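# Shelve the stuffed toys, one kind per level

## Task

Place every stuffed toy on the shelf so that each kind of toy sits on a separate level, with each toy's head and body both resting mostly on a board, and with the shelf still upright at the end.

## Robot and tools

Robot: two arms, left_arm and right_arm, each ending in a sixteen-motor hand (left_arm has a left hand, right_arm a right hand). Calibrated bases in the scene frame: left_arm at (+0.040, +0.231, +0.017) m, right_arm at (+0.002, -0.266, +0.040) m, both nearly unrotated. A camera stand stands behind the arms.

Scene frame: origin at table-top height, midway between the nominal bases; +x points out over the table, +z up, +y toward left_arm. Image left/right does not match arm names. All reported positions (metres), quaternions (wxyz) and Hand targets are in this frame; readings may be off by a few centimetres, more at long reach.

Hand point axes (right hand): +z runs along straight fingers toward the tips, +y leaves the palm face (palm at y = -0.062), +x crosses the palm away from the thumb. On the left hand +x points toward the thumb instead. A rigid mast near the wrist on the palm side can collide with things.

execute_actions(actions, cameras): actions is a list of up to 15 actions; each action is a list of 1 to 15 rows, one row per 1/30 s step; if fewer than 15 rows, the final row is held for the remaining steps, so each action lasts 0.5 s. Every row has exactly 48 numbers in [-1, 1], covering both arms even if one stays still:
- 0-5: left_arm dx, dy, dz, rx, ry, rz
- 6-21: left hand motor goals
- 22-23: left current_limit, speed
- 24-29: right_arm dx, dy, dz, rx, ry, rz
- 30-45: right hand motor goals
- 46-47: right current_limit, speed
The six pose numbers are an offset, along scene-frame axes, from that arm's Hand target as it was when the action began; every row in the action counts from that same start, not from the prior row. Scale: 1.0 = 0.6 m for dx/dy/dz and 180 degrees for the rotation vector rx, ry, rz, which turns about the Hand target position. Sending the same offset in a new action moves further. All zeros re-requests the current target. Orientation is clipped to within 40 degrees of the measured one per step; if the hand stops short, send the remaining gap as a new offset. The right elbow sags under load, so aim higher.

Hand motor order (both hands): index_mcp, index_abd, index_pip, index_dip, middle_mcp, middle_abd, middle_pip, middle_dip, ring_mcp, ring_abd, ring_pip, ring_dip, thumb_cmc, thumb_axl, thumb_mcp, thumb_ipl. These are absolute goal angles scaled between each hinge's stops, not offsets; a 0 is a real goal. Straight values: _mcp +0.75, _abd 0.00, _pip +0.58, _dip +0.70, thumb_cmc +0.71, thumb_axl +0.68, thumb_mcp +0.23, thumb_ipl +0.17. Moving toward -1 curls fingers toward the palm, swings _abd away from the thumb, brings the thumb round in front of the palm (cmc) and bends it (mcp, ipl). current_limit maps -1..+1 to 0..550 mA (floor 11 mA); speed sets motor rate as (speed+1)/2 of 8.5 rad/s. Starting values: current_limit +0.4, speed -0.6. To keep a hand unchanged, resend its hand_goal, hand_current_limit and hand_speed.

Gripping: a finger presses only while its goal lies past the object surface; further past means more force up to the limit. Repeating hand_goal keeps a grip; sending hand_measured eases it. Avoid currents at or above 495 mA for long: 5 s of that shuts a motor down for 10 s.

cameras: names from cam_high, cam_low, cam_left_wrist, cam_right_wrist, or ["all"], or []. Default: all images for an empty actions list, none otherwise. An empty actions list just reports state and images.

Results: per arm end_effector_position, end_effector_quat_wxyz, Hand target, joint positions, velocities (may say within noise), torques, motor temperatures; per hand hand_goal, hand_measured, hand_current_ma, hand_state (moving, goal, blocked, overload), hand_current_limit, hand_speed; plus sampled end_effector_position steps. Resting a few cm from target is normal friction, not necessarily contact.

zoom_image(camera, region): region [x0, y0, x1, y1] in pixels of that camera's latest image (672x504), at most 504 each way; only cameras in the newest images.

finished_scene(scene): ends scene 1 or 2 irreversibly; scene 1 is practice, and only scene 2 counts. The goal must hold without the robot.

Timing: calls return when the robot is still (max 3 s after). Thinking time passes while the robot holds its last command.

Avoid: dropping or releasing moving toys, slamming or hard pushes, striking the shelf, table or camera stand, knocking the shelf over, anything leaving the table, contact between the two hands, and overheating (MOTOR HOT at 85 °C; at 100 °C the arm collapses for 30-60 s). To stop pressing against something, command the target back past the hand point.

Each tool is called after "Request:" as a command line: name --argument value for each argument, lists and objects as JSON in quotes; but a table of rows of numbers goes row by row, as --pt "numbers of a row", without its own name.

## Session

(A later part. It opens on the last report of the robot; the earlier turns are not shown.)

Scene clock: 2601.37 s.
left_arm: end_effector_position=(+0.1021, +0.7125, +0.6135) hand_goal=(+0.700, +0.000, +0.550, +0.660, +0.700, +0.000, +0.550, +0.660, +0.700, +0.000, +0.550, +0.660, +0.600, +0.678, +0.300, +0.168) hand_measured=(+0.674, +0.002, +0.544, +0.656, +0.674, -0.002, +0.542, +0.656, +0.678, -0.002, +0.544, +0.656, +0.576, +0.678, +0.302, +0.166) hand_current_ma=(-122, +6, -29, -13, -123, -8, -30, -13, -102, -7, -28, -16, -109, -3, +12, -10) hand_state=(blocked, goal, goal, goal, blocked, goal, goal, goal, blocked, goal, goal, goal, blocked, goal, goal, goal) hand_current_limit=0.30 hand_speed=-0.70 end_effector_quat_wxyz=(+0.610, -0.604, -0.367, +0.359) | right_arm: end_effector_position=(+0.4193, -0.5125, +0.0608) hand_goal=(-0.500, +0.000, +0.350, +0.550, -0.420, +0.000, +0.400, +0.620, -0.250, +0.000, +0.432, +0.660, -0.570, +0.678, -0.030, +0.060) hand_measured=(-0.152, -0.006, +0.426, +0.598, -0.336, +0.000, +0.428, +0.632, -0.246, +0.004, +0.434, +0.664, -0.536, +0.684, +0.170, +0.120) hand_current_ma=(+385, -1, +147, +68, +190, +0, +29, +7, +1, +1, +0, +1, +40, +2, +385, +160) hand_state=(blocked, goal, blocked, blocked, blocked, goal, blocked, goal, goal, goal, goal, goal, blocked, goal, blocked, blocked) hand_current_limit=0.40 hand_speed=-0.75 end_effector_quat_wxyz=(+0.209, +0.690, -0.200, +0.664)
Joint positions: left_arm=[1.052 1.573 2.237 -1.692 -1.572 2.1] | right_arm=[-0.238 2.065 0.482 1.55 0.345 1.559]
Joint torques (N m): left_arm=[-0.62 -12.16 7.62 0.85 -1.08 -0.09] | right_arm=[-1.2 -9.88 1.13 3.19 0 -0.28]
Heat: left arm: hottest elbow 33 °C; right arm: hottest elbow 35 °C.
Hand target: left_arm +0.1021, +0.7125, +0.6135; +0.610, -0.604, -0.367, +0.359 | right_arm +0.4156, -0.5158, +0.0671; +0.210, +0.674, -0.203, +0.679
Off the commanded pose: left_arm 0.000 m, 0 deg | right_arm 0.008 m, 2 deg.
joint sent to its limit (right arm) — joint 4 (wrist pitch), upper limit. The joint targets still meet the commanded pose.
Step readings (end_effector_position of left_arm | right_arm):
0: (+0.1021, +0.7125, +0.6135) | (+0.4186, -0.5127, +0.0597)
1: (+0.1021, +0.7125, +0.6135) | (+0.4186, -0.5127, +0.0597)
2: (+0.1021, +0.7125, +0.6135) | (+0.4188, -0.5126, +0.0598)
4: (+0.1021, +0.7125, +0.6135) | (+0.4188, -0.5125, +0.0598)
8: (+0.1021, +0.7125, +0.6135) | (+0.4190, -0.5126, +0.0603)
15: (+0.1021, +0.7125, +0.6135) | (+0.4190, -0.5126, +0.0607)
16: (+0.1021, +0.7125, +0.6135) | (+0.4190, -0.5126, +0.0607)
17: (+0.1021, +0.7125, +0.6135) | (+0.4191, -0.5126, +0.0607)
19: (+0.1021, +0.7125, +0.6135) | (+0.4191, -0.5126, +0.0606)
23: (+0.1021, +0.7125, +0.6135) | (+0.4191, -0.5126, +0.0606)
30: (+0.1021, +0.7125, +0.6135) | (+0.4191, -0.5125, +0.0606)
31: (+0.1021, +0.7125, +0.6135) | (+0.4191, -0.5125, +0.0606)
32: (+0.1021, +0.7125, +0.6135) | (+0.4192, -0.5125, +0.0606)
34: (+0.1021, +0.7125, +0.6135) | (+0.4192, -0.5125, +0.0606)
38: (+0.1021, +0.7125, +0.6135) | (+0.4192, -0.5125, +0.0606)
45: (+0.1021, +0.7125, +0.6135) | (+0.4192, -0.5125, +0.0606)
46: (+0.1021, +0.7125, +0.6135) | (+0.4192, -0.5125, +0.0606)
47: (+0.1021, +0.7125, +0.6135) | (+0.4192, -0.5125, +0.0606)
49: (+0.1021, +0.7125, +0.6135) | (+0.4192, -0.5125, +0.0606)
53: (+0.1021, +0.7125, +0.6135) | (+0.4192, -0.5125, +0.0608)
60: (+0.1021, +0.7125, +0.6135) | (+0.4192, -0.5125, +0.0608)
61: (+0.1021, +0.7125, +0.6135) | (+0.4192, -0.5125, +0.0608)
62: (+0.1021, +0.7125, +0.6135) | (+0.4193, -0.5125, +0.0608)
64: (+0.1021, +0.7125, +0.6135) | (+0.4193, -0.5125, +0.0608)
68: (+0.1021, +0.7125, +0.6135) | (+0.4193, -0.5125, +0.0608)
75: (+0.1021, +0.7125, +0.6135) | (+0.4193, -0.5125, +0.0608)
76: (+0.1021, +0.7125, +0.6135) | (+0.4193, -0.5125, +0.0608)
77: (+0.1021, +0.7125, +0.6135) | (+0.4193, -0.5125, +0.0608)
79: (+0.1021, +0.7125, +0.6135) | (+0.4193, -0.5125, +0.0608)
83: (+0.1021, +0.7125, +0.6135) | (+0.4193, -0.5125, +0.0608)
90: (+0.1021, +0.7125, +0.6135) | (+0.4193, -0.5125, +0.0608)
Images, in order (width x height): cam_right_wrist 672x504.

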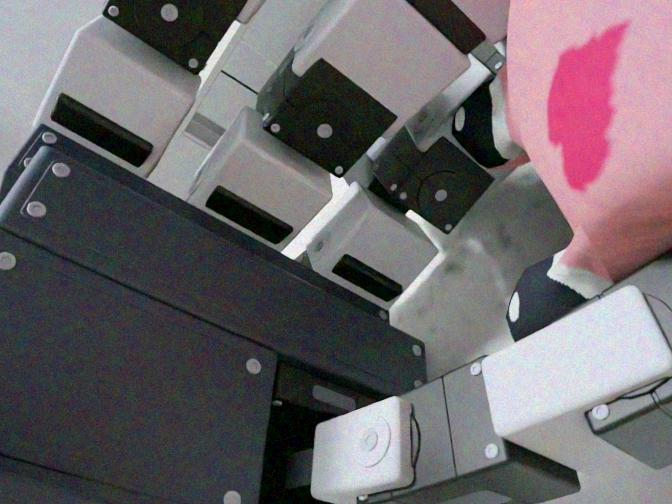

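Request:
execute_actions --actions '[[[0,0,0,0,0,0,0.7,0,0.55,0.66,0.7,0,0.55,0.66,0.7,0,0.55,0.66,0.6,0.678,0.3,0.168,0.3,-0.7,0,0,0.05,0,0,0,-0.5,0,0.35,0.55,-0.42,0,0.4,0.62,-0.25,0,0.431,0.66,-0.57,0.678,-0.03,0.06,0.4,-0.75]],[[0,0,0,0,0,0,0.7,0,0.55,0.66,0.7,0,0.55,0.66,0.7,0,0.55,0.66,0.6,0.678,0.3,0.168,0.3,-0.7,0,0,0.06,0,0,0,-0.5,0,0.35,0.55,-0.42,0,0.4,0.62,-0.25,0,0.431,0.66,-0.57,0.678,-0.03,0.06,0.4,-0.75]],[[0,0,0,0,0,0,0.7,0,0.55,0.66,0.7,0,0.55,0.66,0.7,0,0.55,0.66,0.6,0.678,0.3,0.168,0.3,-0.7,0,0,0.07,0,0,0,-0.5,0,0.35,0.55,-0.42,0,0.4,0.62,-0.25,0,0.431,0.66,-0.57,0.678,-0.03,0.06,0.4,-0.75]],[[0,0,0,0,0,0,0.7,0,0.55,0.66,0.7,0,0.55,0.66,0.7,0,0.55,0.66,0.6,0.678,0.3,0.168,0.3,-0.7,0,0.02,0.08,0,0,0.02,-0.5,0,0.35,0.55,-0.42,0,0.4,0.62,-0.25,0,0.431,0.66,-0.57,0.678,-0.03,0.06,0.4,-0.75]]]' --cameras '["cam_high","cam_right_wrist"]'

Scene clock: 2614.10 s.
left_arm: end_effector_position=(+0.1021, +0.7125, +0.6135) hand_goal=(+0.700, +0.000, +0.550, +0.660, +0.700, +0.000, +0.550, +0.660, +0.700, +0.000, +0.550, +0.660, +0.600, +0.678, +0.300, +0.168) hand_measured=(+0.674, +0.002, +0.544, +0.656, +0.674, -0.002, +0.542, +0.656, +0.678, -0.002, +0.544, +0.656, +0.576, +0.678, +0.302, +0.166) hand_current_ma=(-122, +6, -29, -13, -123, -8, -30, -13, -102, -7, -28, -16, -109, -3, +12, -10) hand_state=(blocked, goal, goal, goal, blocked, goal, goal, goal, blocked, goal, goal, goal, blocked, goal, goal, goal) hand_current_limit=0.30 hand_speed=-0.70 end_effector_quat_wxyz=(+0.610, -0.604, -0.367, +0.359) | right_arm: end_effector_position=(+0.4129, -0.5030, +0.2218) hand_goal=(-0.500, +0.000, +0.350, +0.550, -0.420, +0.000, +0.400, +0.620, -0.250, +0.000, +0.432, +0.660, -0.570, +0.678, -0.030, +0.060) hand_measured=(-0.152, -0.002, +0.426, +0.598, -0.352, +0.000, +0.428, +0.632, -0.248, +0.004, +0.434, +0.664, -0.524, +0.684, +0.170, +0.120) hand_current_ma=(+385, +0, +147, +68, +135, +0, +29, +7, +0, +1, +0, +1, +69, +3, +385, +160) hand_state=(blocked, goal, blocked, blocked, blocked, goal, blocked, goal, goal, goal, goal, goal, blocked, goal, blocked, blocked) hand_current_limit=0.40 hand_speed=-0.75 end_effector_quat_wxyz=(+0.188, +0.678, -0.183, +0.687)
Joint positions: left_arm=[1.052 1.573 2.237 -1.692 -1.572 2.1] | right_arm=[-0.238 1.395 0.429 0.98 0.289 1.563]
Joint torques (N m): left_arm=[-0.56 -12.1 7.6 0.85 -1.08 -0.1] | right_arm=[-0.5 -6.12 8.34 1.73 -0.12 -0.38]
Heat: left arm: hottest elbow 33 °C; right arm: hottest elbow 35 °C.
Hand target: left_arm +0.1021, +0.7125, +0.6135; +0.610, -0.604, -0.367, +0.359 | right_arm +0.4156, -0.5037, +0.2230; +0.188, +0.680, -0.181, +0.685
Off the commanded pose: left_arm 0.000 m, 0 deg | right_arm 0.003 m, 0 deg.
Step readings (end_effector_position of left_arm | right_arm):
0: (+0.1021, +0.7125, +0.6135) | (+0.4193, -0.5125, +0.0608)
1: (+0.1021, +0.7125, +0.6135) | (+0.4193, -0.5125, +0.0609)
2: (+0.1021, +0.7125, +0.6135) | (+0.4190, -0.5124, +0.0620)
4: (+0.1021, +0.7125, +0.6135) | (+0.4177, -0.5119, +0.0692)
8: (+0.1021, +0.7125, +0.6135) | (+0.4184, -0.5121, +0.0919)
15: (+0.1021, +0.7125, +0.6135) | (+0.4202, -0.5124, +0.1004)
16: (+0.1021, +0.7125, +0.6135) | (+0.4201, -0.5124, +0.0999)
17: (+0.1021, +0.7125, +0.6135) | (+0.4199, -0.5123, +0.0995)
19: (+0.1021, +0.7125, +0.6135) | (+0.4178, -0.5118, +0.1023)
23: (+0.1021, +0.7125, +0.6135) | (+0.4177, -0.5118, +0.1259)
30: (+0.1021, +0.7125, +0.6135) | (+0.4188, -0.5120, +0.1366)
31: (+0.1021, +0.7125, +0.6135) | (+0.4187, -0.5120, +0.1359)
32: (+0.1021, +0.7125, +0.6135) | (+0.4186, -0.5120, +0.1352)
34: (+0.1021, +0.7125, +0.6135) | (+0.4176, -0.5118, +0.1388)
38: (+0.1021, +0.7125, +0.6135) | (+0.4171, -0.5116, +0.1666)
45: (+0.1021, +0.7125, +0.6135) | (+0.4162, -0.5114, +0.1771)
46: (+0.1021, +0.7125, +0.6135) | (+0.4163, -0.5113, +0.1763)
47: (+0.1021, +0.7125, +0.6135) | (+0.4173, -0.5104, +0.1757)
49: (+0.1021, +0.7125, +0.6135) | (+0.4181, -0.5077, +0.1802)
53: (+0.1021, +0.7125, +0.6135) | (+0.4159, -0.5047, +0.2129)
60: (+0.1021, +0.7125, +0.6135) | (+0.4130, -0.5032, +0.2249)
Images, in order (width x height): cam_high 672x504, cam_right_wrist 672x504.

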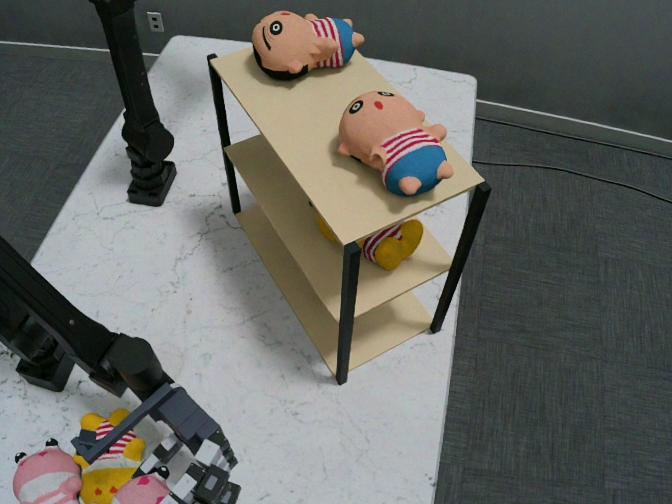

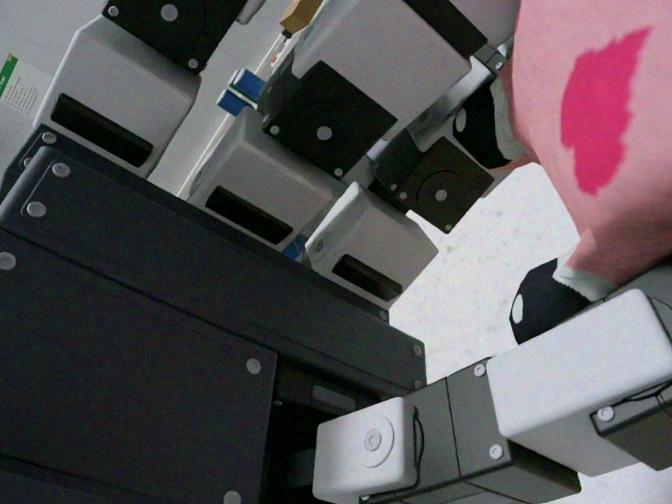

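Request:
execute_actions --actions '[[[0,0,0,0,0,0,0.7,0,0.55,0.66,0.7,0,0.55,0.66,0.7,0,0.55,0.66,0.6,0.678,0.3,0.168,0.3,-0.7,-0.027,0.137,0.04,0,0,0.0833,-0.5,0,0.35,0.55,-0.42,0,0.4,0.62,-0.25,0,0.431,0.66,-0.57,0.678,-0.03,0.06,0.4,-0.75]],[[0,0,0,0,0,0,0.7,0,0.55,0.66,0.7,0,0.55,0.66,0.7,0,0.55,0.66,0.6,0.678,0.3,0.168,0.3,-0.7,-0.027,0.137,0,0,0,0.0833,-0.5,0,0.35,0.55,-0.42,0,0.4,0.62,-0.25,0,0.431,0.66,-0.57,0.678,-0.03,0.06,0.4,-0.75]],[[0,0,0,0,0,0,0.7,0,0.55,0.66,0.7,0,0.55,0.66,0.7,0,0.55,0.66,0.6,0.678,0.3,0.168,0.3,-0.7,-0.027,0.137,0,0,0,0.0833,-0.5,0,0.35,0.55,-0.42,0,0.4,0.62,-0.25,0,0.431,0.66,-0.57,0.678,-0.03,0.06,0.4,-0.75]],[[0,0,0,0,0,0,0.7,0,0.55,0.66,0.7,0,0.55,0.66,0.7,0,0.55,0.66,0.6,0.678,0.3,0.168,0.3,-0.7,-0.027,0.137,0,0,0,0.0833,-0.5,0,0.35,0.55,-0.42,0,0.4,0.62,-0.25,0,0.431,0.66,-0.57,0.678,-0.03,0.06,0.4,-0.75]],[[0,0,0,0,0,0,0.7,0,0.55,0.66,0.7,0,0.55,0.66,0.7,0,0.55,0.66,0.6,0.678,0.3,0.168,0.3,-0.7,-0.027,0.137,0,0,0,0.0833,-0.5,0,0.35,0.55,-0.42,0,0.4,0.62,-0.25,0,0.431,0.66,-0.57,0.678,-0.03,0.06,0.4,-0.75]]]' --cameras '["cam_high","cam_low"]'

Scene clock: 2657.40 s.
left_arm: end_effector_position=(+0.1021, +0.7125, +0.6135) hand_goal=(+0.700, +0.000, +0.550, +0.660, +0.700, +0.000, +0.550, +0.660, +0.700, +0.000, +0.550, +0.660, +0.600, +0.678, +0.300, +0.168) hand_measured=(+0.674, +0.002, +0.544, +0.656, +0.674, -0.002, +0.542, +0.656, +0.678, -0.002, +0.544, +0.656, +0.576, +0.678, +0.302, +0.166) hand_current_ma=(-122, +6, -29, -13, -123, -8, -30, -13, -102, -7, -28, -16, -109, -3, +12, -10) hand_state=(blocked, goal, goal, goal, blocked, goal, goal, goal, blocked, goal, goal, goal, blocked, goal, goal, goal) hand_current_limit=0.30 hand_speed=-0.70 end_effector_quat_wxyz=(+0.610, -0.604, -0.367, +0.359) | right_arm: end_effector_position=(+0.3298, -0.0991, +0.2275) hand_goal=(-0.500, +0.000, +0.350, +0.550, -0.420, +0.000, +0.400, +0.620, -0.250, +0.000, +0.432, +0.660, -0.570, +0.678, -0.030, +0.060) hand_measured=(-0.156, -0.002, +0.426, +0.598, -0.356, +0.000, +0.428, +0.632, -0.250, +0.004, +0.434, +0.662, -0.524, +0.684, +0.170, +0.120) hand_current_ma=(+385, +0, +147, +68, +122, +0, +29, +7, +0, +1, +0, +1, +69, +3, +385, +160) hand_state=(blocked, goal, blocked, blocked, blocked, goal, blocked, goal, goal, goal, goal, goal, blocked, goal, blocked, blocked) hand_current_limit=0.40 hand_speed=-0.75 end_effector_quat_wxyz=(-0.262, +0.668, +0.272, +0.641)
Joint positions: left_arm=[1.052 1.573 2.237 -1.692 -1.572 2.1] | right_arm=[0.64 0.761 0.146 0.575 -0.139 1.567]
Joint torques (N m): left_arm=[-0.62 -12.16 7.65 0.85 -1.08 -0.1] | right_arm=[0.09 -0.44 12.3 3.67 0.17 -0.37]
Heat: left arm: hottest elbow 33 °C; right arm: hottest elbow 37 °C.
Hand target: left_arm +0.1021, +0.7125, +0.6135; +0.610, -0.604, -0.367, +0.359 | right_arm +0.3346, -0.0928, +0.2470; -0.267, +0.650, +0.270, +0.658
Off the commanded pose: left_arm 0.000 m, 0 deg | right_arm 0.021 m, 3 deg.
Step readings (end_effector_position of left_arm | right_arm):
0: (+0.1021, +0.7125, +0.6135) | (+0.4129, -0.5030, +0.2217)
1: (+0.1021, +0.7125, +0.6135) | (+0.4134, -0.5025, +0.2218)
2: (+0.1021, +0.7125, +0.6135) | (+0.4151, -0.4993, +0.2215)
4: (+0.1021, +0.7125, +0.6135) | (+0.4144, -0.4815, +0.2228)
8: (+0.1021, +0.7125, +0.6135) | (+0.4043, -0.4419, +0.2363)
15: (+0.1021, +0.7125, +0.6135) | (+0.4000, -0.4261, +0.2512)
16: (+0.1021, +0.7125, +0.6135) | (+0.4001, -0.4251, +0.2503)
17: (+0.1021, +0.7125, +0.6135) | (+0.4005, -0.4211, +0.2488)
19: (+0.1021, +0.7125, +0.6135) | (+0.3993, -0.4005, +0.2453)
23: (+0.1021, +0.7125, +0.6135) | (+0.3892, -0.3590, +0.2425)
30: (+0.1021, +0.7125, +0.6135) | (+0.3839, -0.3437, +0.2480)
31: (+0.1021, +0.7125, +0.6135) | (+0.3840, -0.3424, +0.2479)
32: (+0.1021, +0.7125, +0.6135) | (+0.3841, -0.3386, +0.2473)
34: (+0.1021, +0.7125, +0.6135) | (+0.3829, -0.3172, +0.2461)
38: (+0.1021, +0.7125, +0.6135) | (+0.3739, -0.2754, +0.2464)
45: (+0.1021, +0.7125, +0.6135) | (+0.3684, -0.2608, +0.2478)
46: (+0.1021, +0.7125, +0.6135) | (+0.3682, -0.2597, +0.2473)
47: (+0.1021, +0.7125, +0.6135) | (+0.3680, -0.2559, +0.2469)
49: (+0.1021, +0.7125, +0.6135) | (+0.3657, -0.2343, +0.2465)
53: (+0.1021, +0.7125, +0.6135) | (+0.3559, -0.1913, +0.2489)
60: (+0.1021, +0.7125, +0.6135) | (+0.3516, -0.1783, +0.2479)
61: (+0.1021, +0.7125, +0.6135) | (+0.3514, -0.1774, +0.2478)
62: (+0.1021, +0.7125, +0.6135) | (+0.3508, -0.1736, +0.2478)
64: (+0.1021, +0.7125, +0.6135) | (+0.3459, -0.1519, +0.2478)
68: (+0.1021, +0.7125, +0.6135) | (+0.3314, -0.1104, +0.2439)
75: (+0.1021, +0.7125, +0.6135) | (+0.3294, -0.0992, +0.2264)
Images, in order (width x height): cam_high 672x504, cam_low 672x504.

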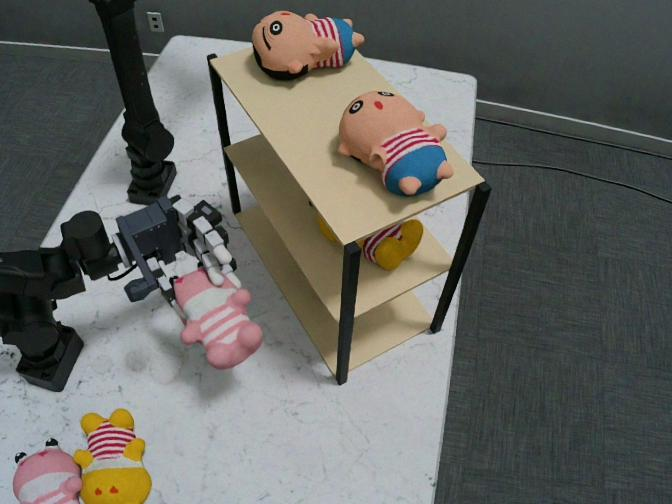

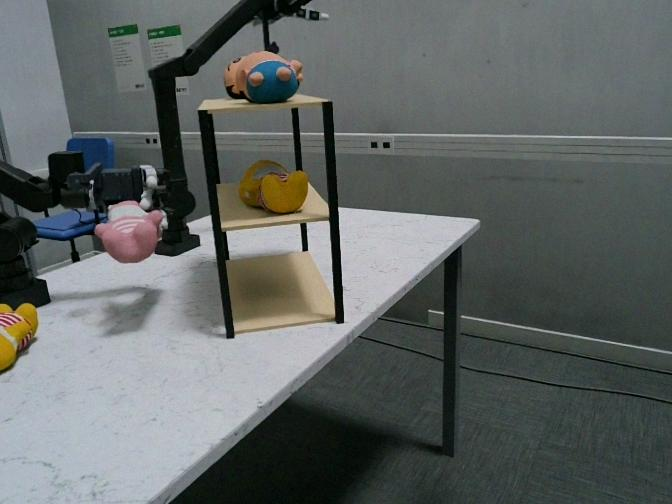

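Request:
execute_actions --actions '[[[0,0,0,0,0,0,0.7,0,0.55,0.66,0.7,0,0.55,0.66,0.7,0,0.55,0.66,0.6,0.678,0.3,0.168,0.3,-0.7,0,0,-0.067,0,0,0,-0.5,0,0.35,0.55,-0.42,0,0.4,0.62,-0.25,0,0.431,0.66,-0.57,0.678,-0.03,0.06,0.4,-0.75]],[[0,0,0,0,0,0,0.7,0,0.55,0.66,0.7,0,0.55,0.66,0.7,0,0.55,0.66,0.6,0.678,0.3,0.168,0.3,-0.7,0,0,-0.067,0,0,0,-0.5,0,0.35,0.55,-0.42,0,0.4,0.62,-0.25,0,0.431,0.66,-0.57,0.678,-0.03,0.06,0.4,-0.75]],[[0,0,0,0,0,0,0.7,0,0.55,0.66,0.7,0,0.55,0.66,0.7,0,0.55,0.66,0.6,0.678,0.3,0.168,0.3,-0.7,0,0,-0.05,0,0,0,-0.5,0,0.35,0.55,-0.42,0,0.4,0.62,-0.25,0,0.431,0.66,-0.57,0.678,-0.03,0.06,0.4,-0.75]]]' --cameras '["cam_low"]'

Scene clock: 2669.83 s.
left_arm: end_effector_position=(+0.1021, +0.7125, +0.6135) hand_goal=(+0.700, +0.000, +0.550, +0.660, +0.700, +0.000, +0.550, +0.660, +0.700, +0.000, +0.550, +0.660, +0.600, +0.678, +0.300, +0.168) hand_measured=(+0.674, +0.002, +0.544, +0.656, +0.674, -0.002, +0.542, +0.656, +0.678, -0.002, +0.544, +0.656, +0.576, +0.678, +0.302, +0.166) hand_current_ma=(-122, +6, -29, -13, -123, -8, -30, -13, -102, -7, -28, -16, -109, -3, +12, -10) hand_state=(blocked, goal, goal, goal, blocked, goal, goal, goal, blocked, goal, goal, goal, blocked, goal, goal, goal) hand_current_limit=0.30 hand_speed=-0.70 end_effector_quat_wxyz=(+0.610, -0.604, -0.367, +0.359) | right_arm: end_effector_position=(+0.3361, -0.0942, +0.1331) hand_goal=(-0.500, +0.000, +0.350, +0.550, -0.420, +0.000, +0.400, +0.620, -0.250, +0.000, +0.432, +0.660, -0.570, +0.678, -0.030, +0.060) hand_measured=(-0.156, -0.002, +0.426, +0.598, -0.356, +0.000, +0.428, +0.632, -0.250, +0.004, +0.434, +0.662, -0.524, +0.684, +0.170, +0.120) hand_current_ma=(+385, +0, +147, +68, +122, +0, +29, +7, +0, +1, +0, +1, +69, +3, +385, +160) hand_state=(blocked, goal, blocked, blocked, blocked, goal, blocked, goal, goal, goal, goal, goal, blocked, goal, blocked, blocked) hand_current_limit=0.40 hand_speed=-0.75 end_effector_quat_wxyz=(-0.266, +0.663, +0.268, +0.646)
Joint positions: left_arm=[1.052 1.573 2.237 -1.692 -1.572 2.1] | right_arm=[0.64 1.632 0.064 1.544 -0.138 1.574]
Joint torques (N m): left_arm=[-0.56 -12.22 7.64 0.87 -1.08 -0.1] | right_arm=[0.03 -3.72 1.96 3.64 0.16 -0.43]
Heat: left arm: hottest elbow 33 °C; right arm: hottest elbow 39 °C.
Hand target: left_arm +0.1021, +0.7125, +0.6135; +0.610, -0.604, -0.367, +0.359 | right_arm +0.3346, -0.0927, +0.1367; -0.267, +0.650, +0.270, +0.658
Off the commanded pose: left_arm 0.000 m, 0 deg | right_arm 0.004 m, 2 deg.
joint sent to its limit (right arm) — joint 4 (wrist pitch), upper limit. The joint targets still meet the commanded pose.
Step readings (end_effector_position of left_arm | right_arm):
0: (+0.1021, +0.7125, +0.6135) | (+0.3298, -0.0991, +0.2275)
1: (+0.1021, +0.7125, +0.6135) | (+0.3298, -0.0990, +0.2279)
2: (+0.1021, +0.7125, +0.6135) | (+0.3304, -0.0986, +0.2287)
4: (+0.1021, +0.7125, +0.6135) | (+0.3328, -0.0966, +0.2285)
8: (+0.1021, +0.7125, +0.6135) | (+0.3346, -0.0952, +0.2100)
15: (+0.1021, +0.7125, +0.6135) | (+0.3336, -0.0959, +0.1967)
16: (+0.1021, +0.7125, +0.6135) | (+0.3339, -0.0956, +0.1980)
17: (+0.1021, +0.7125, +0.6135) | (+0.3342, -0.0954, +0.1991)
19: (+0.1021, +0.7125, +0.6135) | (+0.3352, -0.0945, +0.1956)
23: (+0.1021, +0.7125, +0.6135) | (+0.3338, -0.0953, +0.1679)
30: (+0.1021, +0.7125, +0.6135) | (+0.3335, -0.0956, +0.1571)
31: (+0.1021, +0.7125, +0.6135) | (+0.3338, -0.0953, +0.1582)
32: (+0.1021, +0.7125, +0.6135) | (+0.3344, -0.0949, +0.1593)
34: (+0.1021, +0.7125, +0.6135) | (+0.3352, -0.0943, +0.1558)
38: (+0.1021, +0.7125, +0.6135) | (+0.3352, -0.0943, +0.1344)
45: (+0.1021, +0.7125, +0.6135) | (+0.3357, -0.0944, +0.1294)
Images, in order (width x height): cam_low 672x504.

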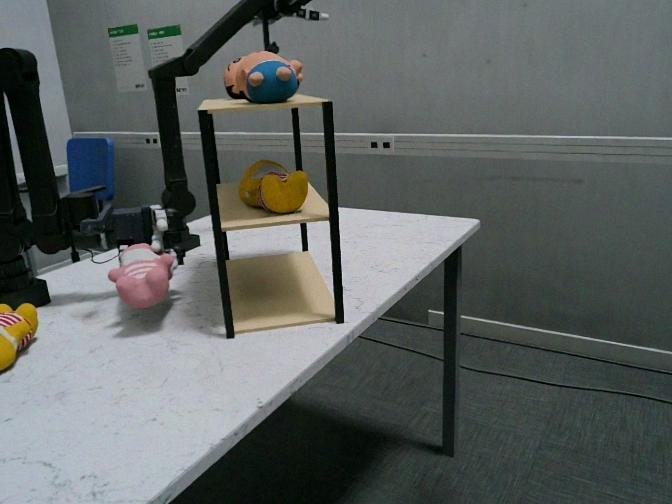

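Request:
execute_actions --actions '[[[0,0,0,0,0,0,0.7,0,0.55,0.66,0.7,0,0.55,0.66,0.7,0,0.55,0.66,0.6,0.678,0.3,0.168,0.3,-0.7,0.04,0.04,-0.035,0,0,0,-0.5,0,0.35,0.55,-0.42,0,0.4,0.62,-0.25,0,0.431,0.66,-0.57,0.678,-0.03,0.06,0.4,-0.75]]]' --cameras '["cam_low","cam_high"]'

Scene clock: 2675.23 s.
left_arm: end_effector_position=(+0.1021, +0.7125, +0.6135) hand_goal=(+0.700, +0.000, +0.550, +0.660, +0.700, +0.000, +0.550, +0.660, +0.700, +0.000, +0.550, +0.660, +0.600, +0.678, +0.300, +0.168) hand_measured=(+0.674, +0.002, +0.544, +0.656, +0.674, -0.002, +0.542, +0.656, +0.678, -0.002, +0.544, +0.656, +0.576, +0.678, +0.302, +0.166) hand_current_ma=(-122, +6, -29, -13, -123, -8, -30, -13, -102, -7, -28, -16, -109, -3, +12, -10) hand_state=(blocked, goal, goal, goal, blocked, goal, goal, goal, blocked, goal, goal, goal, blocked, goal, goal, goal) hand_current_limit=0.30 hand_speed=-0.70 end_effector_quat_wxyz=(+0.610, -0.604, -0.367, +0.359) | right_arm: end_effector_position=(+0.3553, -0.0751, +0.1098) hand_goal=(-0.500, +0.000, +0.350, +0.550, -0.420, +0.000, +0.400, +0.620, -0.250, +0.000, +0.432, +0.660, -0.570, +0.678, -0.030, +0.060) hand_measured=(-0.156, -0.002, +0.426, +0.598, -0.356, +0.000, +0.428, +0.632, -0.250, +0.004, +0.434, +0.662, -0.524, +0.684, +0.170, +0.120) hand_current_ma=(+385, +0, +147, +68, +122, +0, +29, +7, +0, +1, +0, +1, +69, +3, +385, +160) hand_state=(blocked, goal, blocked, blocked, blocked, goal, blocked, goal, goal, goal, goal, goal, blocked, goal, blocked, blocked) hand_current_limit=0.40 hand_speed=-0.75 end_effector_quat_wxyz=(-0.261, +0.676, +0.270, +0.634)
Joint positions: left_arm=[1.052 1.573 2.237 -1.692 -1.572 2.1] | right_arm=[0.661 1.756 0.143 1.551 -0.114 1.575]
Joint torques (N m): left_arm=[-0.67 -12.16 7.64 0.85 -1.09 -0.1] | right_arm=[0.09 -5.13 2.93 3.34 0.18 -0.41]
Heat: left arm: hottest elbow 33 °C; right arm: hottest elbow 38 °C.
Hand target: left_arm +0.1021, +0.7125, +0.6135; +0.610, -0.604, -0.367, +0.359 | right_arm +0.3586, -0.0687, +0.1156; -0.267, +0.650, +0.270, +0.658
Off the commanded pose: left_arm 0.000 m, 0 deg | right_arm 0.009 m, 4 deg.
joint sent to its limit (right arm) — joint 4 (wrist pitch), upper limit. The joint targets still meet the commanded pose.
Step readings (end_effector_position of left_arm | right_arm):
0: (+0.1021, +0.7125, +0.6135) | (+0.3361, -0.0942, +0.1331)
1: (+0.1021, +0.7125, +0.6135) | (+0.3361, -0.0944, +0.1328)
2: (+0.1021, +0.7125, +0.6135) | (+0.3363, -0.0946, +0.1317)
4: (+0.1021, +0.7125, +0.6135) | (+0.3391, -0.0926, +0.1243)
8: (+0.1021, +0.7125, +0.6135) | (+0.3493, -0.0808, +0.1095)
15: (+0.1021, +0.7125, +0.6135) | (+0.3553, -0.0750, +0.1098)
Images, in order (width x height): cam_high 672x504, cam_low 672x504.

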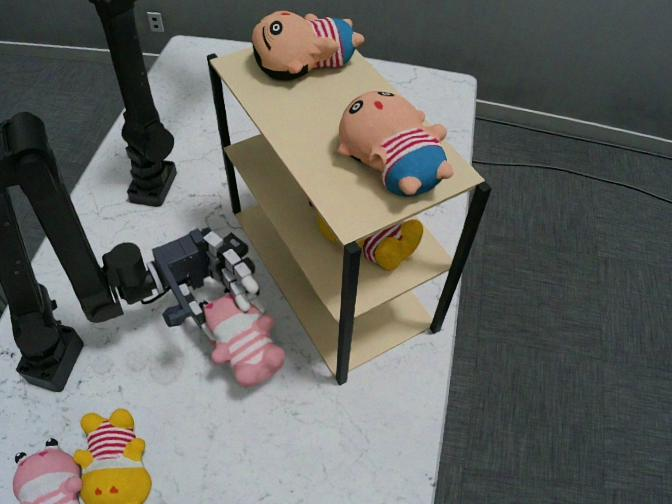

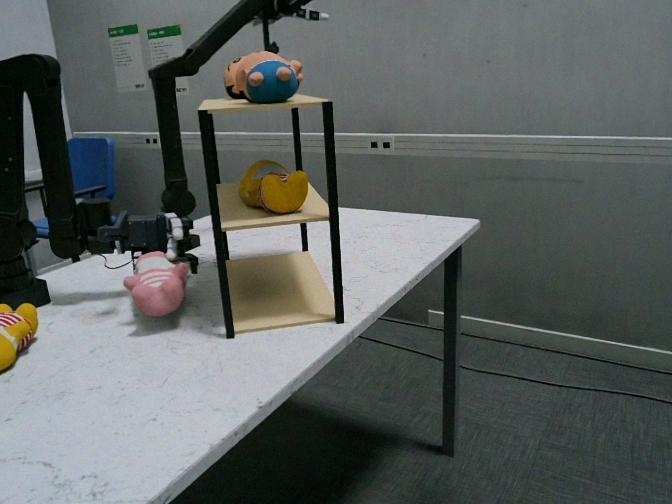

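Request:
execute_actions --actions '[[[0,0,0,0,0,0,0.7,0,0.55,0.66,0.7,0,0.55,0.66,0.7,0,0.55,0.66,0.6,0.678,0.3,0.168,0.3,-0.7,0.038,0.057,0.003,0,0,0,-0.5,0,0.35,0.55,-0.42,0,0.4,0.62,-0.25,0,0.431,0.66,-0.57,0.678,-0.03,0.06,0.4,-0.75]],[[0,0,0,0,0,0,0.7,0,0.55,0.66,0.7,0,0.55,0.66,0.7,0,0.55,0.66,0.6,0.678,0.3,0.168,0.3,-0.7,0.05,0.05,0.008,0,0,0,-0.5,0,0.35,0.55,-0.42,0,0.4,0.62,-0.25,0,0.431,0.66,-0.57,0.678,-0.03,0.06,0.4,-0.75]]]' --cameras '["cam_low","cam_high"]'

Scene clock: 2687.03 s.
left_arm: end_effector_position=(+0.1021, +0.7125, +0.6135) hand_goal=(+0.700, +0.000, +0.550, +0.660, +0.700, +0.000, +0.550, +0.660, +0.700, +0.000, +0.550, +0.660, +0.600, +0.678, +0.300, +0.168) hand_measured=(+0.674, +0.002, +0.544, +0.656, +0.674, -0.002, +0.542, +0.656, +0.678, -0.002, +0.544, +0.656, +0.576, +0.678, +0.302, +0.166) hand_current_ma=(-122, +6, -29, -13, -123, -8, -30, -13, -102, -7, -28, -16, -109, -3, +12, -10) hand_state=(blocked, goal, goal, goal, blocked, goal, goal, goal, blocked, goal, goal, goal, blocked, goal, goal, goal) hand_current_limit=0.30 hand_speed=-0.70 end_effector_quat_wxyz=(+0.610, -0.604, -0.367, +0.359) | right_arm: end_effector_position=(+0.4082, -0.0124, +0.1205) hand_goal=(-0.500, +0.000, +0.350, +0.550, -0.420, +0.000, +0.400, +0.620, -0.250, +0.000, +0.432, +0.660, -0.570, +0.678, -0.030, +0.060) hand_measured=(-0.156, -0.002, +0.426, +0.598, -0.356, +0.000, +0.428, +0.632, -0.250, +0.004, +0.434, +0.662, -0.524, +0.684, +0.170, +0.120) hand_current_ma=(+385, +0, +147, +68, +122, +0, +29, +7, +0, +1, +0, +1, +69, +3, +385, +160) hand_state=(blocked, goal, blocked, blocked, blocked, goal, blocked, goal, goal, goal, goal, goal, blocked, goal, blocked, blocked) hand_current_limit=0.40 hand_speed=-0.75 end_effector_quat_wxyz=(-0.268, +0.653, +0.264, +0.657)
Joint positions: left_arm=[1.052 1.573 2.237 -1.692 -1.572 2.1] | right_arm=[0.719 1.814 0.353 1.467 -0.056 1.575]
Joint torques (N m): left_arm=[-0.62 -12.16 7.65 0.85 -1.08 -0.1] | right_arm=[0.21 -7.41 4.77 1.87 0.08 -0.45]
Heat: left arm: hottest elbow 33 °C; right arm: hottest elbow 38 °C.
Hand target: left_arm +0.1021, +0.7125, +0.6135; +0.610, -0.604, -0.367, +0.359 | right_arm +0.4113, -0.0046, +0.1222; -0.267, +0.650, +0.270, +0.658
Off the commanded pose: left_arm 0.000 m, 0 deg | right_arm 0.009 m, 1 deg.
Step readings (end_effector_position of left_arm | right_arm):
0: (+0.1021, +0.7125, +0.6135) | (+0.3553, -0.0751, +0.1098)
1: (+0.1021, +0.7125, +0.6135) | (+0.3555, -0.0752, +0.1099)
2: (+0.1021, +0.7125, +0.6135) | (+0.3562, -0.0747, +0.1099)
4: (+0.1021, +0.7125, +0.6135) | (+0.3614, -0.0697, +0.1103)
8: (+0.1021, +0.7125, +0.6135) | (+0.3733, -0.0471, +0.1123)
15: (+0.1021, +0.7125, +0.6135) | (+0.3778, -0.0392, +0.1127)
16: (+0.1021, +0.7125, +0.6135) | (+0.3780, -0.0392, +0.1128)
17: (+0.1021, +0.7125, +0.6135) | (+0.3789, -0.0390, +0.1130)
19: (+0.1021, +0.7125, +0.6135) | (+0.3850, -0.0341, +0.1127)
23: (+0.1021, +0.7125, +0.6135) | (+0.4022, -0.0183, +0.1188)
30: (+0.1021, +0.7125, +0.6135) | (+0.4082, -0.0124, +0.1210)
Images, in order (width x height): cam_high 672x504, cam_low 672x504.

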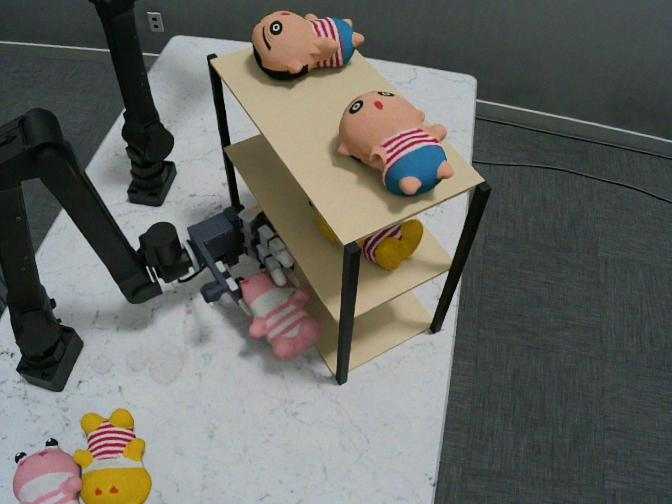

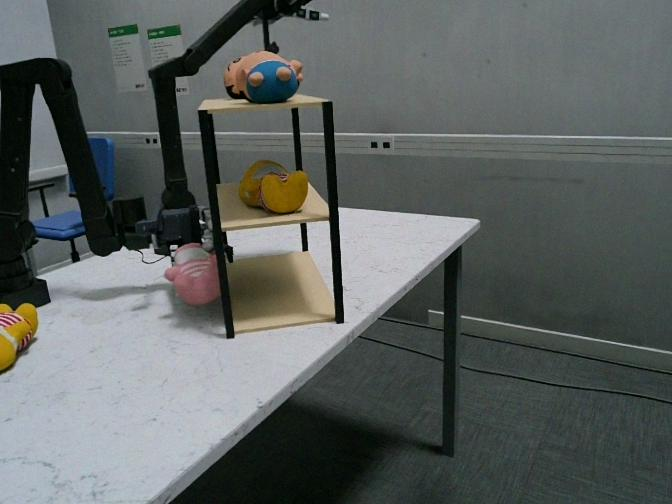

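Request:
execute_actions --actions '[[[0,0,0,0,0,0,0.7,0,0.55,0.66,0.7,0,0.55,0.66,0.7,0,0.55,0.66,0.6,0.678,0.3,0.168,0.3,-0.7,0,0.005,-0.022,0,0,0,-0.5,0,0.35,0.55,-0.42,0,0.4,0.62,-0.25,0,0.431,0.66,-0.57,0.678,-0.03,0.06,0.4,-0.75]],[[0,0,0,0,0,0,0.7,0,0.55,0.66,0.7,0,0.55,0.66,0.7,0,0.55,0.66,0.6,0.678,0.3,0.168,0.3,-0.7,0.04,0.04,0.007,0,0,0,-0.5,0,0.35,0.55,-0.42,0,0.4,0.62,-0.25,0,0.431,0.66,-0.57,0.678,-0.03,0.06,0.4,-0.75]]]' --cameras '["cam_low","cam_high","cam_right_wrist"]'

Scene clock: 2694.00 s.
left_arm: end_effector_position=(+0.1021, +0.7125, +0.6135) hand_goal=(+0.700, +0.000, +0.550, +0.660, +0.700, +0.000, +0.550, +0.660, +0.700, +0.000, +0.550, +0.660, +0.600, +0.678, +0.300, +0.168) hand_measured=(+0.674, +0.002, +0.544, +0.656, +0.674, -0.002, +0.542, +0.656, +0.678, -0.002, +0.544, +0.656, +0.576, +0.678, +0.302, +0.166) hand_current_ma=(-122, +6, -29, -13, -123, -8, -30, -13, -102, -7, -28, -16, -109, -3, +12, -10) hand_state=(blocked, goal, goal, goal, blocked, goal, goal, goal, blocked, goal, goal, goal, blocked, goal, goal, goal) hand_current_limit=0.30 hand_speed=-0.70 end_effector_quat_wxyz=(+0.610, -0.604, -0.367, +0.359) | right_arm: end_effector_position=(+0.4322, +0.0139, +0.1132) hand_goal=(-0.500, +0.000, +0.350, +0.550, -0.420, +0.000, +0.400, +0.620, -0.250, +0.000, +0.432, +0.660, -0.570, +0.678, -0.030, +0.060) hand_measured=(-0.156, -0.002, +0.426, +0.598, -0.356, +0.000, +0.428, +0.632, -0.250, +0.004, +0.434, +0.662, -0.524, +0.684, +0.170, +0.120) hand_current_ma=(+385, +0, +147, +68, +122, +0, +29, +7, +0, +1, +0, +1, +69, +3, +385, +160) hand_state=(blocked, goal, blocked, blocked, blocked, goal, blocked, goal, goal, goal, goal, goal, blocked, goal, blocked, blocked) hand_current_limit=0.40 hand_speed=-0.75 end_effector_quat_wxyz=(-0.268, +0.653, +0.264, +0.658)
Joint positions: left_arm=[1.052 1.573 2.237 -1.692 -1.572 2.1] | right_arm=[0.732 1.873 0.451 1.431 -0.043 1.575]
Joint torques (N m): left_arm=[-0.56 -12.16 7.64 0.85 -1.08 -0.1] | right_arm=[0.15 -8.12 5.33 1.94 0.07 -0.46]
Heat: left arm: hottest elbow 33 °C; right arm: hottest elbow 37 °C.
Hand target: left_arm +0.1021, +0.7125, +0.6135; +0.610, -0.604, -0.367, +0.359 | right_arm +0.4354, +0.0224, +0.1133; -0.267, +0.650, +0.270, +0.658
Off the commanded pose: left_arm 0.000 m, 0 deg | right_arm 0.009 m, 1 deg.
Step readings (end_effector_position of left_arm | right_arm):
0: (+0.1021, +0.7125, +0.6135) | (+0.4082, -0.0124, +0.1205)
1: (+0.1021, +0.7125, +0.6135) | (+0.4082, -0.0124, +0.1205)
2: (+0.1021, +0.7125, +0.6135) | (+0.4081, -0.0123, +0.1200)
4: (+0.1021, +0.7125, +0.6135) | (+0.4081, -0.0123, +0.1157)
8: (+0.1021, +0.7125, +0.6135) | (+0.4068, -0.0121, +0.1011)
15: (+0.1021, +0.7125, +0.6135) | (+0.4061, -0.0118, +0.0977)
16: (+0.1021, +0.7125, +0.6135) | (+0.4065, -0.0116, +0.0982)
17: (+0.1021, +0.7125, +0.6135) | (+0.4076, -0.0108, +0.0990)
19: (+0.1021, +0.7125, +0.6135) | (+0.4133, -0.0060, +0.1023)
23: (+0.1021, +0.7125, +0.6135) | (+0.4275, +0.0089, +0.1112)
30: (+0.1021, +0.7125, +0.6135) | (+0.4322, +0.0139, +0.1135)
Images, in order (width x height): cam_high 672x504, cam_low 672x504, cam_right_wrist 672x504.

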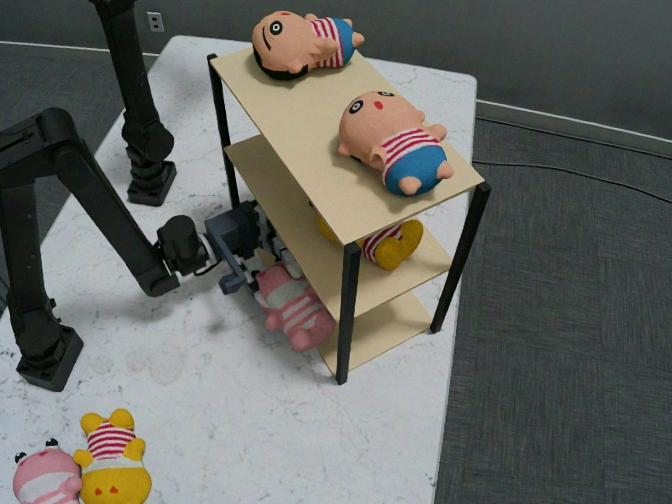

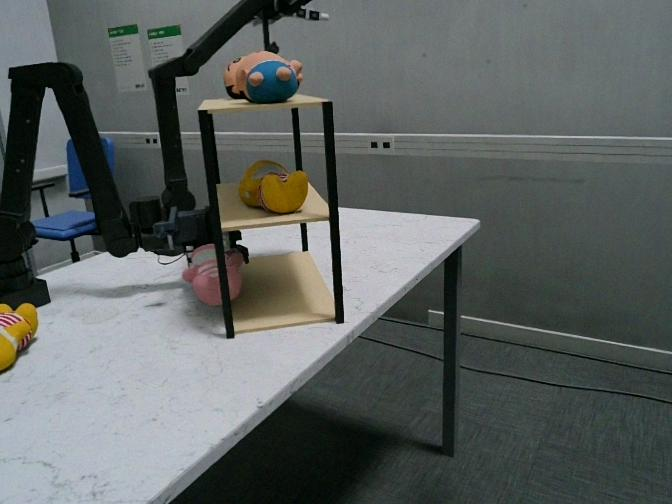

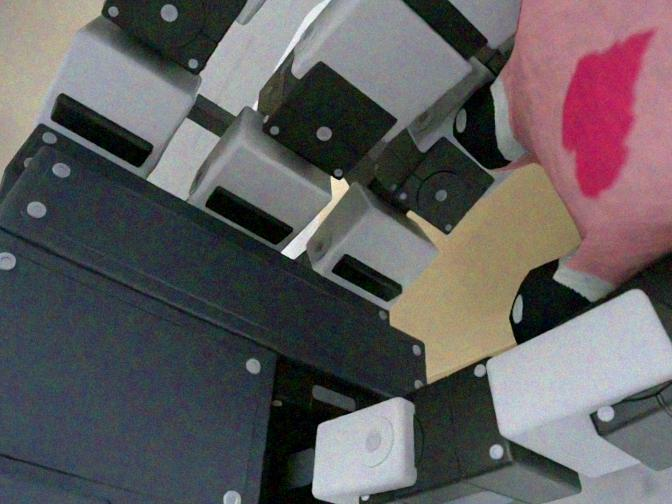

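Request:
execute_actions --actions '[[[0,0,0,0,0,0,0.7,0,0.55,0.66,0.7,0,0.55,0.66,0.7,0,0.55,0.66,0.6,0.678,0.3,0.168,0.3,-0.7,0.05,0.05,-0.003,0,0,0,-0.5,0,0.35,0.55,-0.42,0,0.4,0.62,-0.25,0,0.431,0.66,-0.57,0.678,-0.03,0.06,0.4,-0.75]]]' --cameras '["cam_low","cam_high"]'

Scene clock: 2699.20 s.
left_arm: end_effector_position=(+0.1021, +0.7125, +0.6135) hand_goal=(+0.700, +0.000, +0.550, +0.660, +0.700, +0.000, +0.550, +0.660, +0.700, +0.000, +0.550, +0.660, +0.600, +0.678, +0.300, +0.168) hand_measured=(+0.674, +0.002, +0.544, +0.656, +0.674, -0.002, +0.542, +0.656, +0.678, -0.002, +0.544, +0.656, +0.576, +0.678, +0.302, +0.166) hand_current_ma=(-122, +6, -29, -13, -123, -8, -30, -13, -102, -7, -28, -16, -109, -3, +12, -10) hand_state=(blocked, goal, goal, goal, blocked, goal, goal, goal, blocked, goal, goal, goal, blocked, goal, goal, goal) hand_current_limit=0.30 hand_speed=-0.70 end_effector_quat_wxyz=(+0.610, -0.604, -0.367, +0.359) | right_arm: end_effector_position=(+0.4611, +0.0423, +0.1122) hand_goal=(-0.500, +0.000, +0.350, +0.550, -0.420, +0.000, +0.400, +0.620, -0.250, +0.000, +0.432, +0.660, -0.570, +0.678, -0.030, +0.060) hand_measured=(-0.156, -0.002, +0.426, +0.598, -0.356, +0.000, +0.428, +0.632, -0.250, +0.004, +0.434, +0.662, -0.524, +0.684, +0.170, +0.120) hand_current_ma=(+385, +0, +147, +68, +122, +0, +29, +7, +0, +1, +0, +1, +69, +3, +385, +160) hand_state=(blocked, goal, blocked, blocked, blocked, goal, blocked, goal, goal, goal, goal, goal, blocked, goal, blocked, blocked) hand_current_limit=0.40 hand_speed=-0.75 end_effector_quat_wxyz=(-0.268, +0.653, +0.264, +0.658)
Joint positions: left_arm=[1.052 1.573 2.237 -1.692 -1.572 2.1] | right_arm=[0.737 1.908 0.563 1.354 -0.038 1.575]
Joint torques (N m): left_arm=[-0.56 -12.1 7.64 0.84 -1.08 -0.1] | right_arm=[0.15 -8.7 6.6 1.89 0.06 -0.46]
Heat: left arm: hottest elbow 33 °C; right arm: hottest elbow 37 °C.
Hand target: left_arm +0.1021, +0.7125, +0.6135; +0.610, -0.604, -0.367, +0.359 | right_arm +0.4653, +0.0524, +0.1115; -0.267, +0.650, +0.270, +0.658
Off the commanded pose: left_arm 0.000 m, 0 deg | right_arm 0.011 m, 1 deg.
Step readings (end_effector_position of left_arm | right_arm):
0: (+0.1021, +0.7125, +0.6135) | (+0.4322, +0.0139, +0.1132)
1: (+0.1021, +0.7125, +0.6135) | (+0.4323, +0.0140, +0.1131)
2: (+0.1021, +0.7125, +0.6135) | (+0.4331, +0.0148, +0.1126)
4: (+0.1021, +0.7125, +0.6135) | (+0.4390, +0.0203, +0.1110)
8: (+0.1021, +0.7125, +0.6135) | (+0.4554, +0.0363, +0.1140)
15: (+0.1021, +0.7125, +0.6135) | (+0.4613, +0.0425, +0.1149)
Images, in order (width x height): cam_high 672x504, cam_low 672x504.

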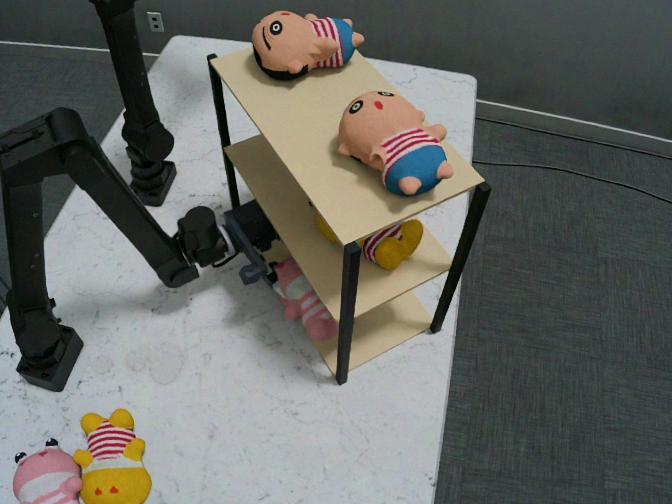

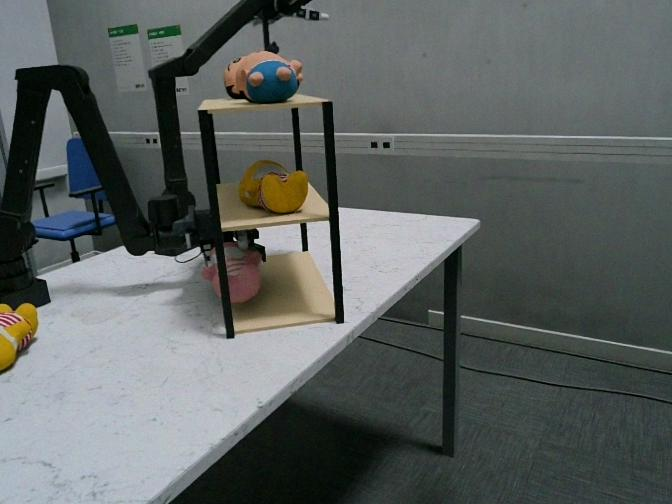

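Request:
execute_actions --actions '[[[0,0,0,0,0,0,0.7,0,0.55,0.66,0.7,0,0.55,0.66,0.7,0,0.55,0.66,0.6,0.678,0.3,0.168,0.3,-0.7,0.05,0.05,-0.003,0,0,0,-0.5,0,0.35,0.55,-0.42,0,0.4,0.62,-0.25,0,0.431,0.66,-0.57,0.678,-0.03,0.06,0.4,-0.75]],[[0,0,0,0,0,0,0.7,0,0.55,0.66,0.7,0,0.55,0.66,0.7,0,0.55,0.66,0.6,0.678,0.3,0.168,0.3,-0.7,0.03,0.03,0,0,0,0,-0.5,0,0.35,0.55,-0.42,0,0.4,0.62,-0.25,0,0.431,0.66,-0.57,0.678,-0.03,0.06,0.4,-0.75]]]' --cameras '["cam_low","cam_high"]'

Scene clock: 2707.00 s.
left_arm: end_effector_position=(+0.1021, +0.7125, +0.6135) hand_goal=(+0.700, +0.000, +0.550, +0.660, +0.700, +0.000, +0.550, +0.660, +0.700, +0.000, +0.550, +0.660, +0.600, +0.678, +0.300, +0.168) hand_measured=(+0.674, +0.002, +0.544, +0.656, +0.674, -0.002, +0.542, +0.656, +0.678, -0.002, +0.544, +0.656, +0.576, +0.678, +0.302, +0.166) hand_current_ma=(-122, +6, -29, -13, -123, -8, -30, -13, -102, -7, -28, -16, -109, -3, +12, -10) hand_state=(blocked, goal, goal, goal, blocked, goal, goal, goal, blocked, goal, goal, goal, blocked, goal, goal, goal) hand_current_limit=0.30 hand_speed=-0.70 end_effector_quat_wxyz=(+0.610, -0.604, -0.367, +0.359) | right_arm: end_effector_position=(+0.5078, +0.0879, +0.1088) hand_goal=(-0.500, +0.000, +0.350, +0.550, -0.420, +0.000, +0.400, +0.620, -0.250, +0.000, +0.432, +0.660, -0.570, +0.678, -0.030, +0.060) hand_measured=(-0.156, -0.002, +0.426, +0.598, -0.356, +0.000, +0.428, +0.632, -0.250, +0.004, +0.434, +0.662, -0.524, +0.684, +0.170, +0.120) hand_current_ma=(+385, +0, +147, +68, +122, +0, +29, +7, +0, +1, +0, +1, +69, +3, +385, +160) hand_state=(blocked, goal, blocked, blocked, blocked, goal, blocked, goal, goal, goal, goal, goal, blocked, goal, blocked, blocked) hand_current_limit=0.40 hand_speed=-0.75 end_effector_quat_wxyz=(-0.268, +0.654, +0.264, +0.656)
Joint positions: left_arm=[1.052 1.573 2.237 -1.692 -1.572 2.1] | right_arm=[0.743 1.979 0.749 1.235 -0.032 1.575]
Joint torques (N m): left_arm=[-0.62 -12.16 7.62 0.84 -1.08 -0.09] | right_arm=[0.26 -11.11 8.29 1.77 0.1 -0.46]
Heat: left arm: hottest elbow 33 °C; right arm: hottest elbow 37 °C.
Hand target: left_arm +0.1021, +0.7125, +0.6135; +0.610, -0.604, -0.367, +0.359 | right_arm +0.5133, +0.1005, +0.1097; -0.267, +0.650, +0.270, +0.658
Off the commanded pose: left_arm 0.000 m, 0 deg | right_arm 0.014 m, 1 deg.
Step readings (end_effector_position of left_arm | right_arm):
0: (+0.1021, +0.7125, +0.6135) | (+0.4611, +0.0423, +0.1122)
1: (+0.1021, +0.7125, +0.6135) | (+0.4613, +0.0425, +0.1121)
2: (+0.1021, +0.7125, +0.6135) | (+0.4622, +0.0434, +0.1115)
4: (+0.1021, +0.7125, +0.6135) | (+0.4684, +0.0491, +0.1094)
8: (+0.1021, +0.7125, +0.6135) | (+0.4847, +0.0649, +0.1109)
15: (+0.1021, +0.7125, +0.6135) | (+0.4903, +0.0711, +0.1120)
16: (+0.1021, +0.7125, +0.6135) | (+0.4904, +0.0711, +0.1112)
17: (+0.1021, +0.7125, +0.6135) | (+0.4908, +0.0718, +0.1101)
19: (+0.1021, +0.7125, +0.6135) | (+0.4945, +0.0754, +0.1080)
23: (+0.1021, +0.7125, +0.6135) | (+0.5044, +0.0844, +0.1080)
30: (+0.1021, +0.7125, +0.6135) | (+0.5079, +0.0880, +0.1101)
Images, in order (width x height): cam_high 672x504, cam_low 672x504.

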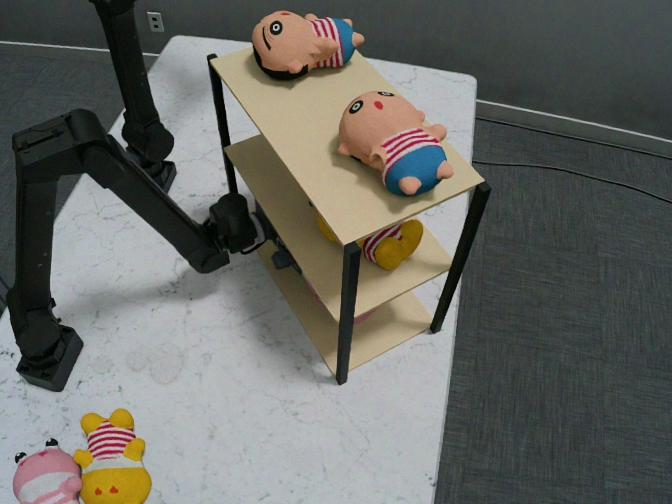

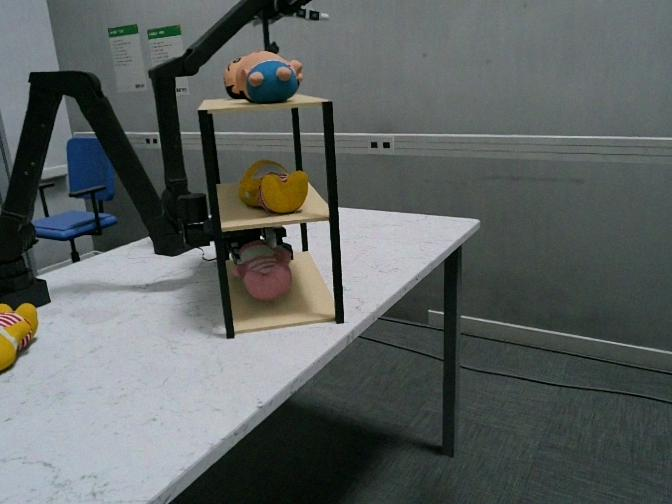

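Request:
execute_actions --actions '[[[0,0,0,0,0,0,0.7,0,0.55,0.66,0.7,0,0.55,0.66,0.7,0,0.55,0.66,0.6,0.678,0.3,0.168,0.3,-0.7,0.034,-0.034,0,0,0,0,-0.5,0,0.35,0.55,-0.42,0,0.4,0.62,-0.25,0,0.431,0.66,-0.57,0.678,-0.03,0.06,0.4,-0.75]],[[0,0,0,0,0,0,0.7,0,0.55,0.66,0.7,0,0.55,0.66,0.7,0,0.55,0.66,0.6,0.678,0.3,0.168,0.3,-0.7,0,0,-0.015,0,0,0,-0.5,0,0.35,0.55,-0.42,0,0.4,0.62,-0.25,0,0.431,0.66,-0.57,0.678,-0.03,0.06,0.4,-0.75]],[[0,0,0,0,0,0,0.7,0,0.55,0.66,0.7,0,0.55,0.66,0.7,0,0.55,0.66,0.6,0.678,0.3,0.168,0.3,-0.7,0,0,-0.015,0,0,0,-0.5,0,0.35,0.55,-0.42,0,0.4,0.62,-0.25,0,0.431,0.66,-0.57,0.678,-0.03,0.06,0.4,-0.75]]]' --cameras '["cam_low"]'

Scene clock: 2717.77 s.
left_arm: end_effector_position=(+0.1021, +0.7125, +0.6135) hand_goal=(+0.700, +0.000, +0.550, +0.660, +0.700, +0.000, +0.550, +0.660, +0.700, +0.000, +0.550, +0.660, +0.600, +0.678, +0.300, +0.168) hand_measured=(+0.674, +0.002, +0.544, +0.656, +0.674, -0.002, +0.542, +0.656, +0.678, -0.002, +0.544, +0.656, +0.576, +0.678, +0.302, +0.166) hand_current_ma=(-122, +6, -29, -13, -123, -8, -30, -13, -102, -7, -28, -16, -109, -3, +12, -10) hand_state=(blocked, goal, goal, goal, blocked, goal, goal, goal, blocked, goal, goal, goal, blocked, goal, goal, goal) hand_current_limit=0.30 hand_speed=-0.70 end_effector_quat_wxyz=(+0.610, -0.604, -0.367, +0.359) | right_arm: end_effector_position=(+0.5230, +0.0732, +0.0804) hand_goal=(-0.500, +0.000, +0.350, +0.550, -0.420, +0.000, +0.400, +0.620, -0.250, +0.000, +0.432, +0.660, -0.570, +0.678, -0.030, +0.060) hand_measured=(-0.156, -0.002, +0.426, +0.598, -0.356, +0.000, +0.428, +0.632, -0.250, +0.004, +0.434, +0.662, -0.524, +0.684, +0.170, +0.120) hand_current_ma=(+385, +0, +147, +68, +122, +0, +29, +7, +0, +1, +0, +1, +69, +3, +385, +160) hand_state=(blocked, goal, blocked, blocked, blocked, goal, blocked, goal, goal, goal, goal, goal, blocked, goal, blocked, blocked) hand_current_limit=0.40 hand_speed=-0.75 end_effector_quat_wxyz=(-0.266, +0.667, +0.271, +0.641)
Joint positions: left_arm=[1.052 1.573 2.237 -1.692 -1.572 2.1] | right_arm=[0.692 2.036 0.763 1.236 -0.092 1.575]
Joint torques (N m): left_arm=[-0.67 -12.22 7.64 0.85 -1.08 -0.09] | right_arm=[-0.62 -10.7 7.8 3.56 -0.06 -0.45]
Heat: left arm: hottest elbow 33 °C; right arm: hottest elbow 37 °C.
Hand target: left_arm +0.1021, +0.7125, +0.6135; +0.610, -0.604, -0.367, +0.359 | right_arm +0.5337, +0.0801, +0.0917; -0.267, +0.650, +0.270, +0.658
Off the commanded pose: left_arm 0.000 m, 0 deg | right_arm 0.017 m, 3 deg.
Step readings (end_effector_position of left_arm | right_arm):
0: (+0.1021, +0.7125, +0.6135) | (+0.5078, +0.0879, +0.1086)
1: (+0.1021, +0.7125, +0.6135) | (+0.5077, +0.0881, +0.1086)
2: (+0.1021, +0.7125, +0.6135) | (+0.5076, +0.0891, +0.1086)
4: (+0.1021, +0.7125, +0.6135) | (+0.5083, +0.0905, +0.1086)
8: (+0.1021, +0.7125, +0.6135) | (+0.5141, +0.0838, +0.1085)
15: (+0.1021, +0.7125, +0.6135) | (+0.5220, +0.0719, +0.1070)
16: (+0.1021, +0.7125, +0.6135) | (+0.5221, +0.0720, +0.1070)
17: (+0.1021, +0.7125, +0.6135) | (+0.5222, +0.0723, +0.1066)
19: (+0.1021, +0.7125, +0.6135) | (+0.5231, +0.0732, +0.1045)
23: (+0.1021, +0.7125, +0.6135) | (+0.5236, +0.0736, +0.0965)
30: (+0.1021, +0.7125, +0.6135) | (+0.5232, +0.0733, +0.0921)
31: (+0.1021, +0.7125, +0.6135) | (+0.5232, +0.0733, +0.0921)
32: (+0.1021, +0.7125, +0.6135) | (+0.5231, +0.0732, +0.0917)
34: (+0.1021, +0.7125, +0.6135) | (+0.5234, +0.0734, +0.0902)
38: (+0.1021, +0.7125, +0.6135) | (+0.5233, +0.0734, +0.0833)
45: (+0.1021, +0.7125, +0.6135) | (+0.5229, +0.0732, +0.0803)
Images, in order (width x height): cam_low 672x504.

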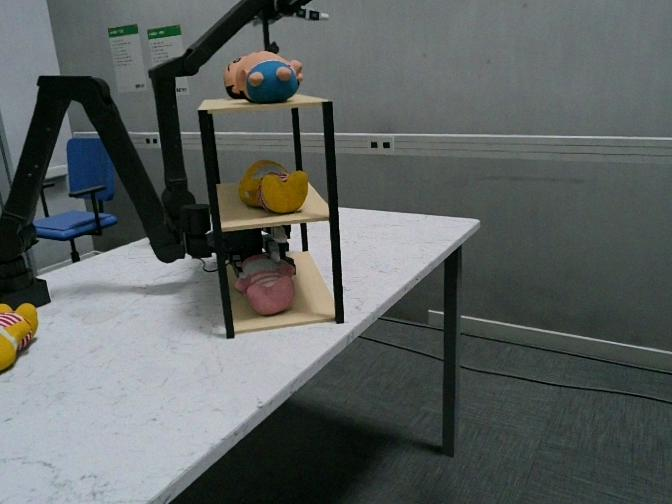

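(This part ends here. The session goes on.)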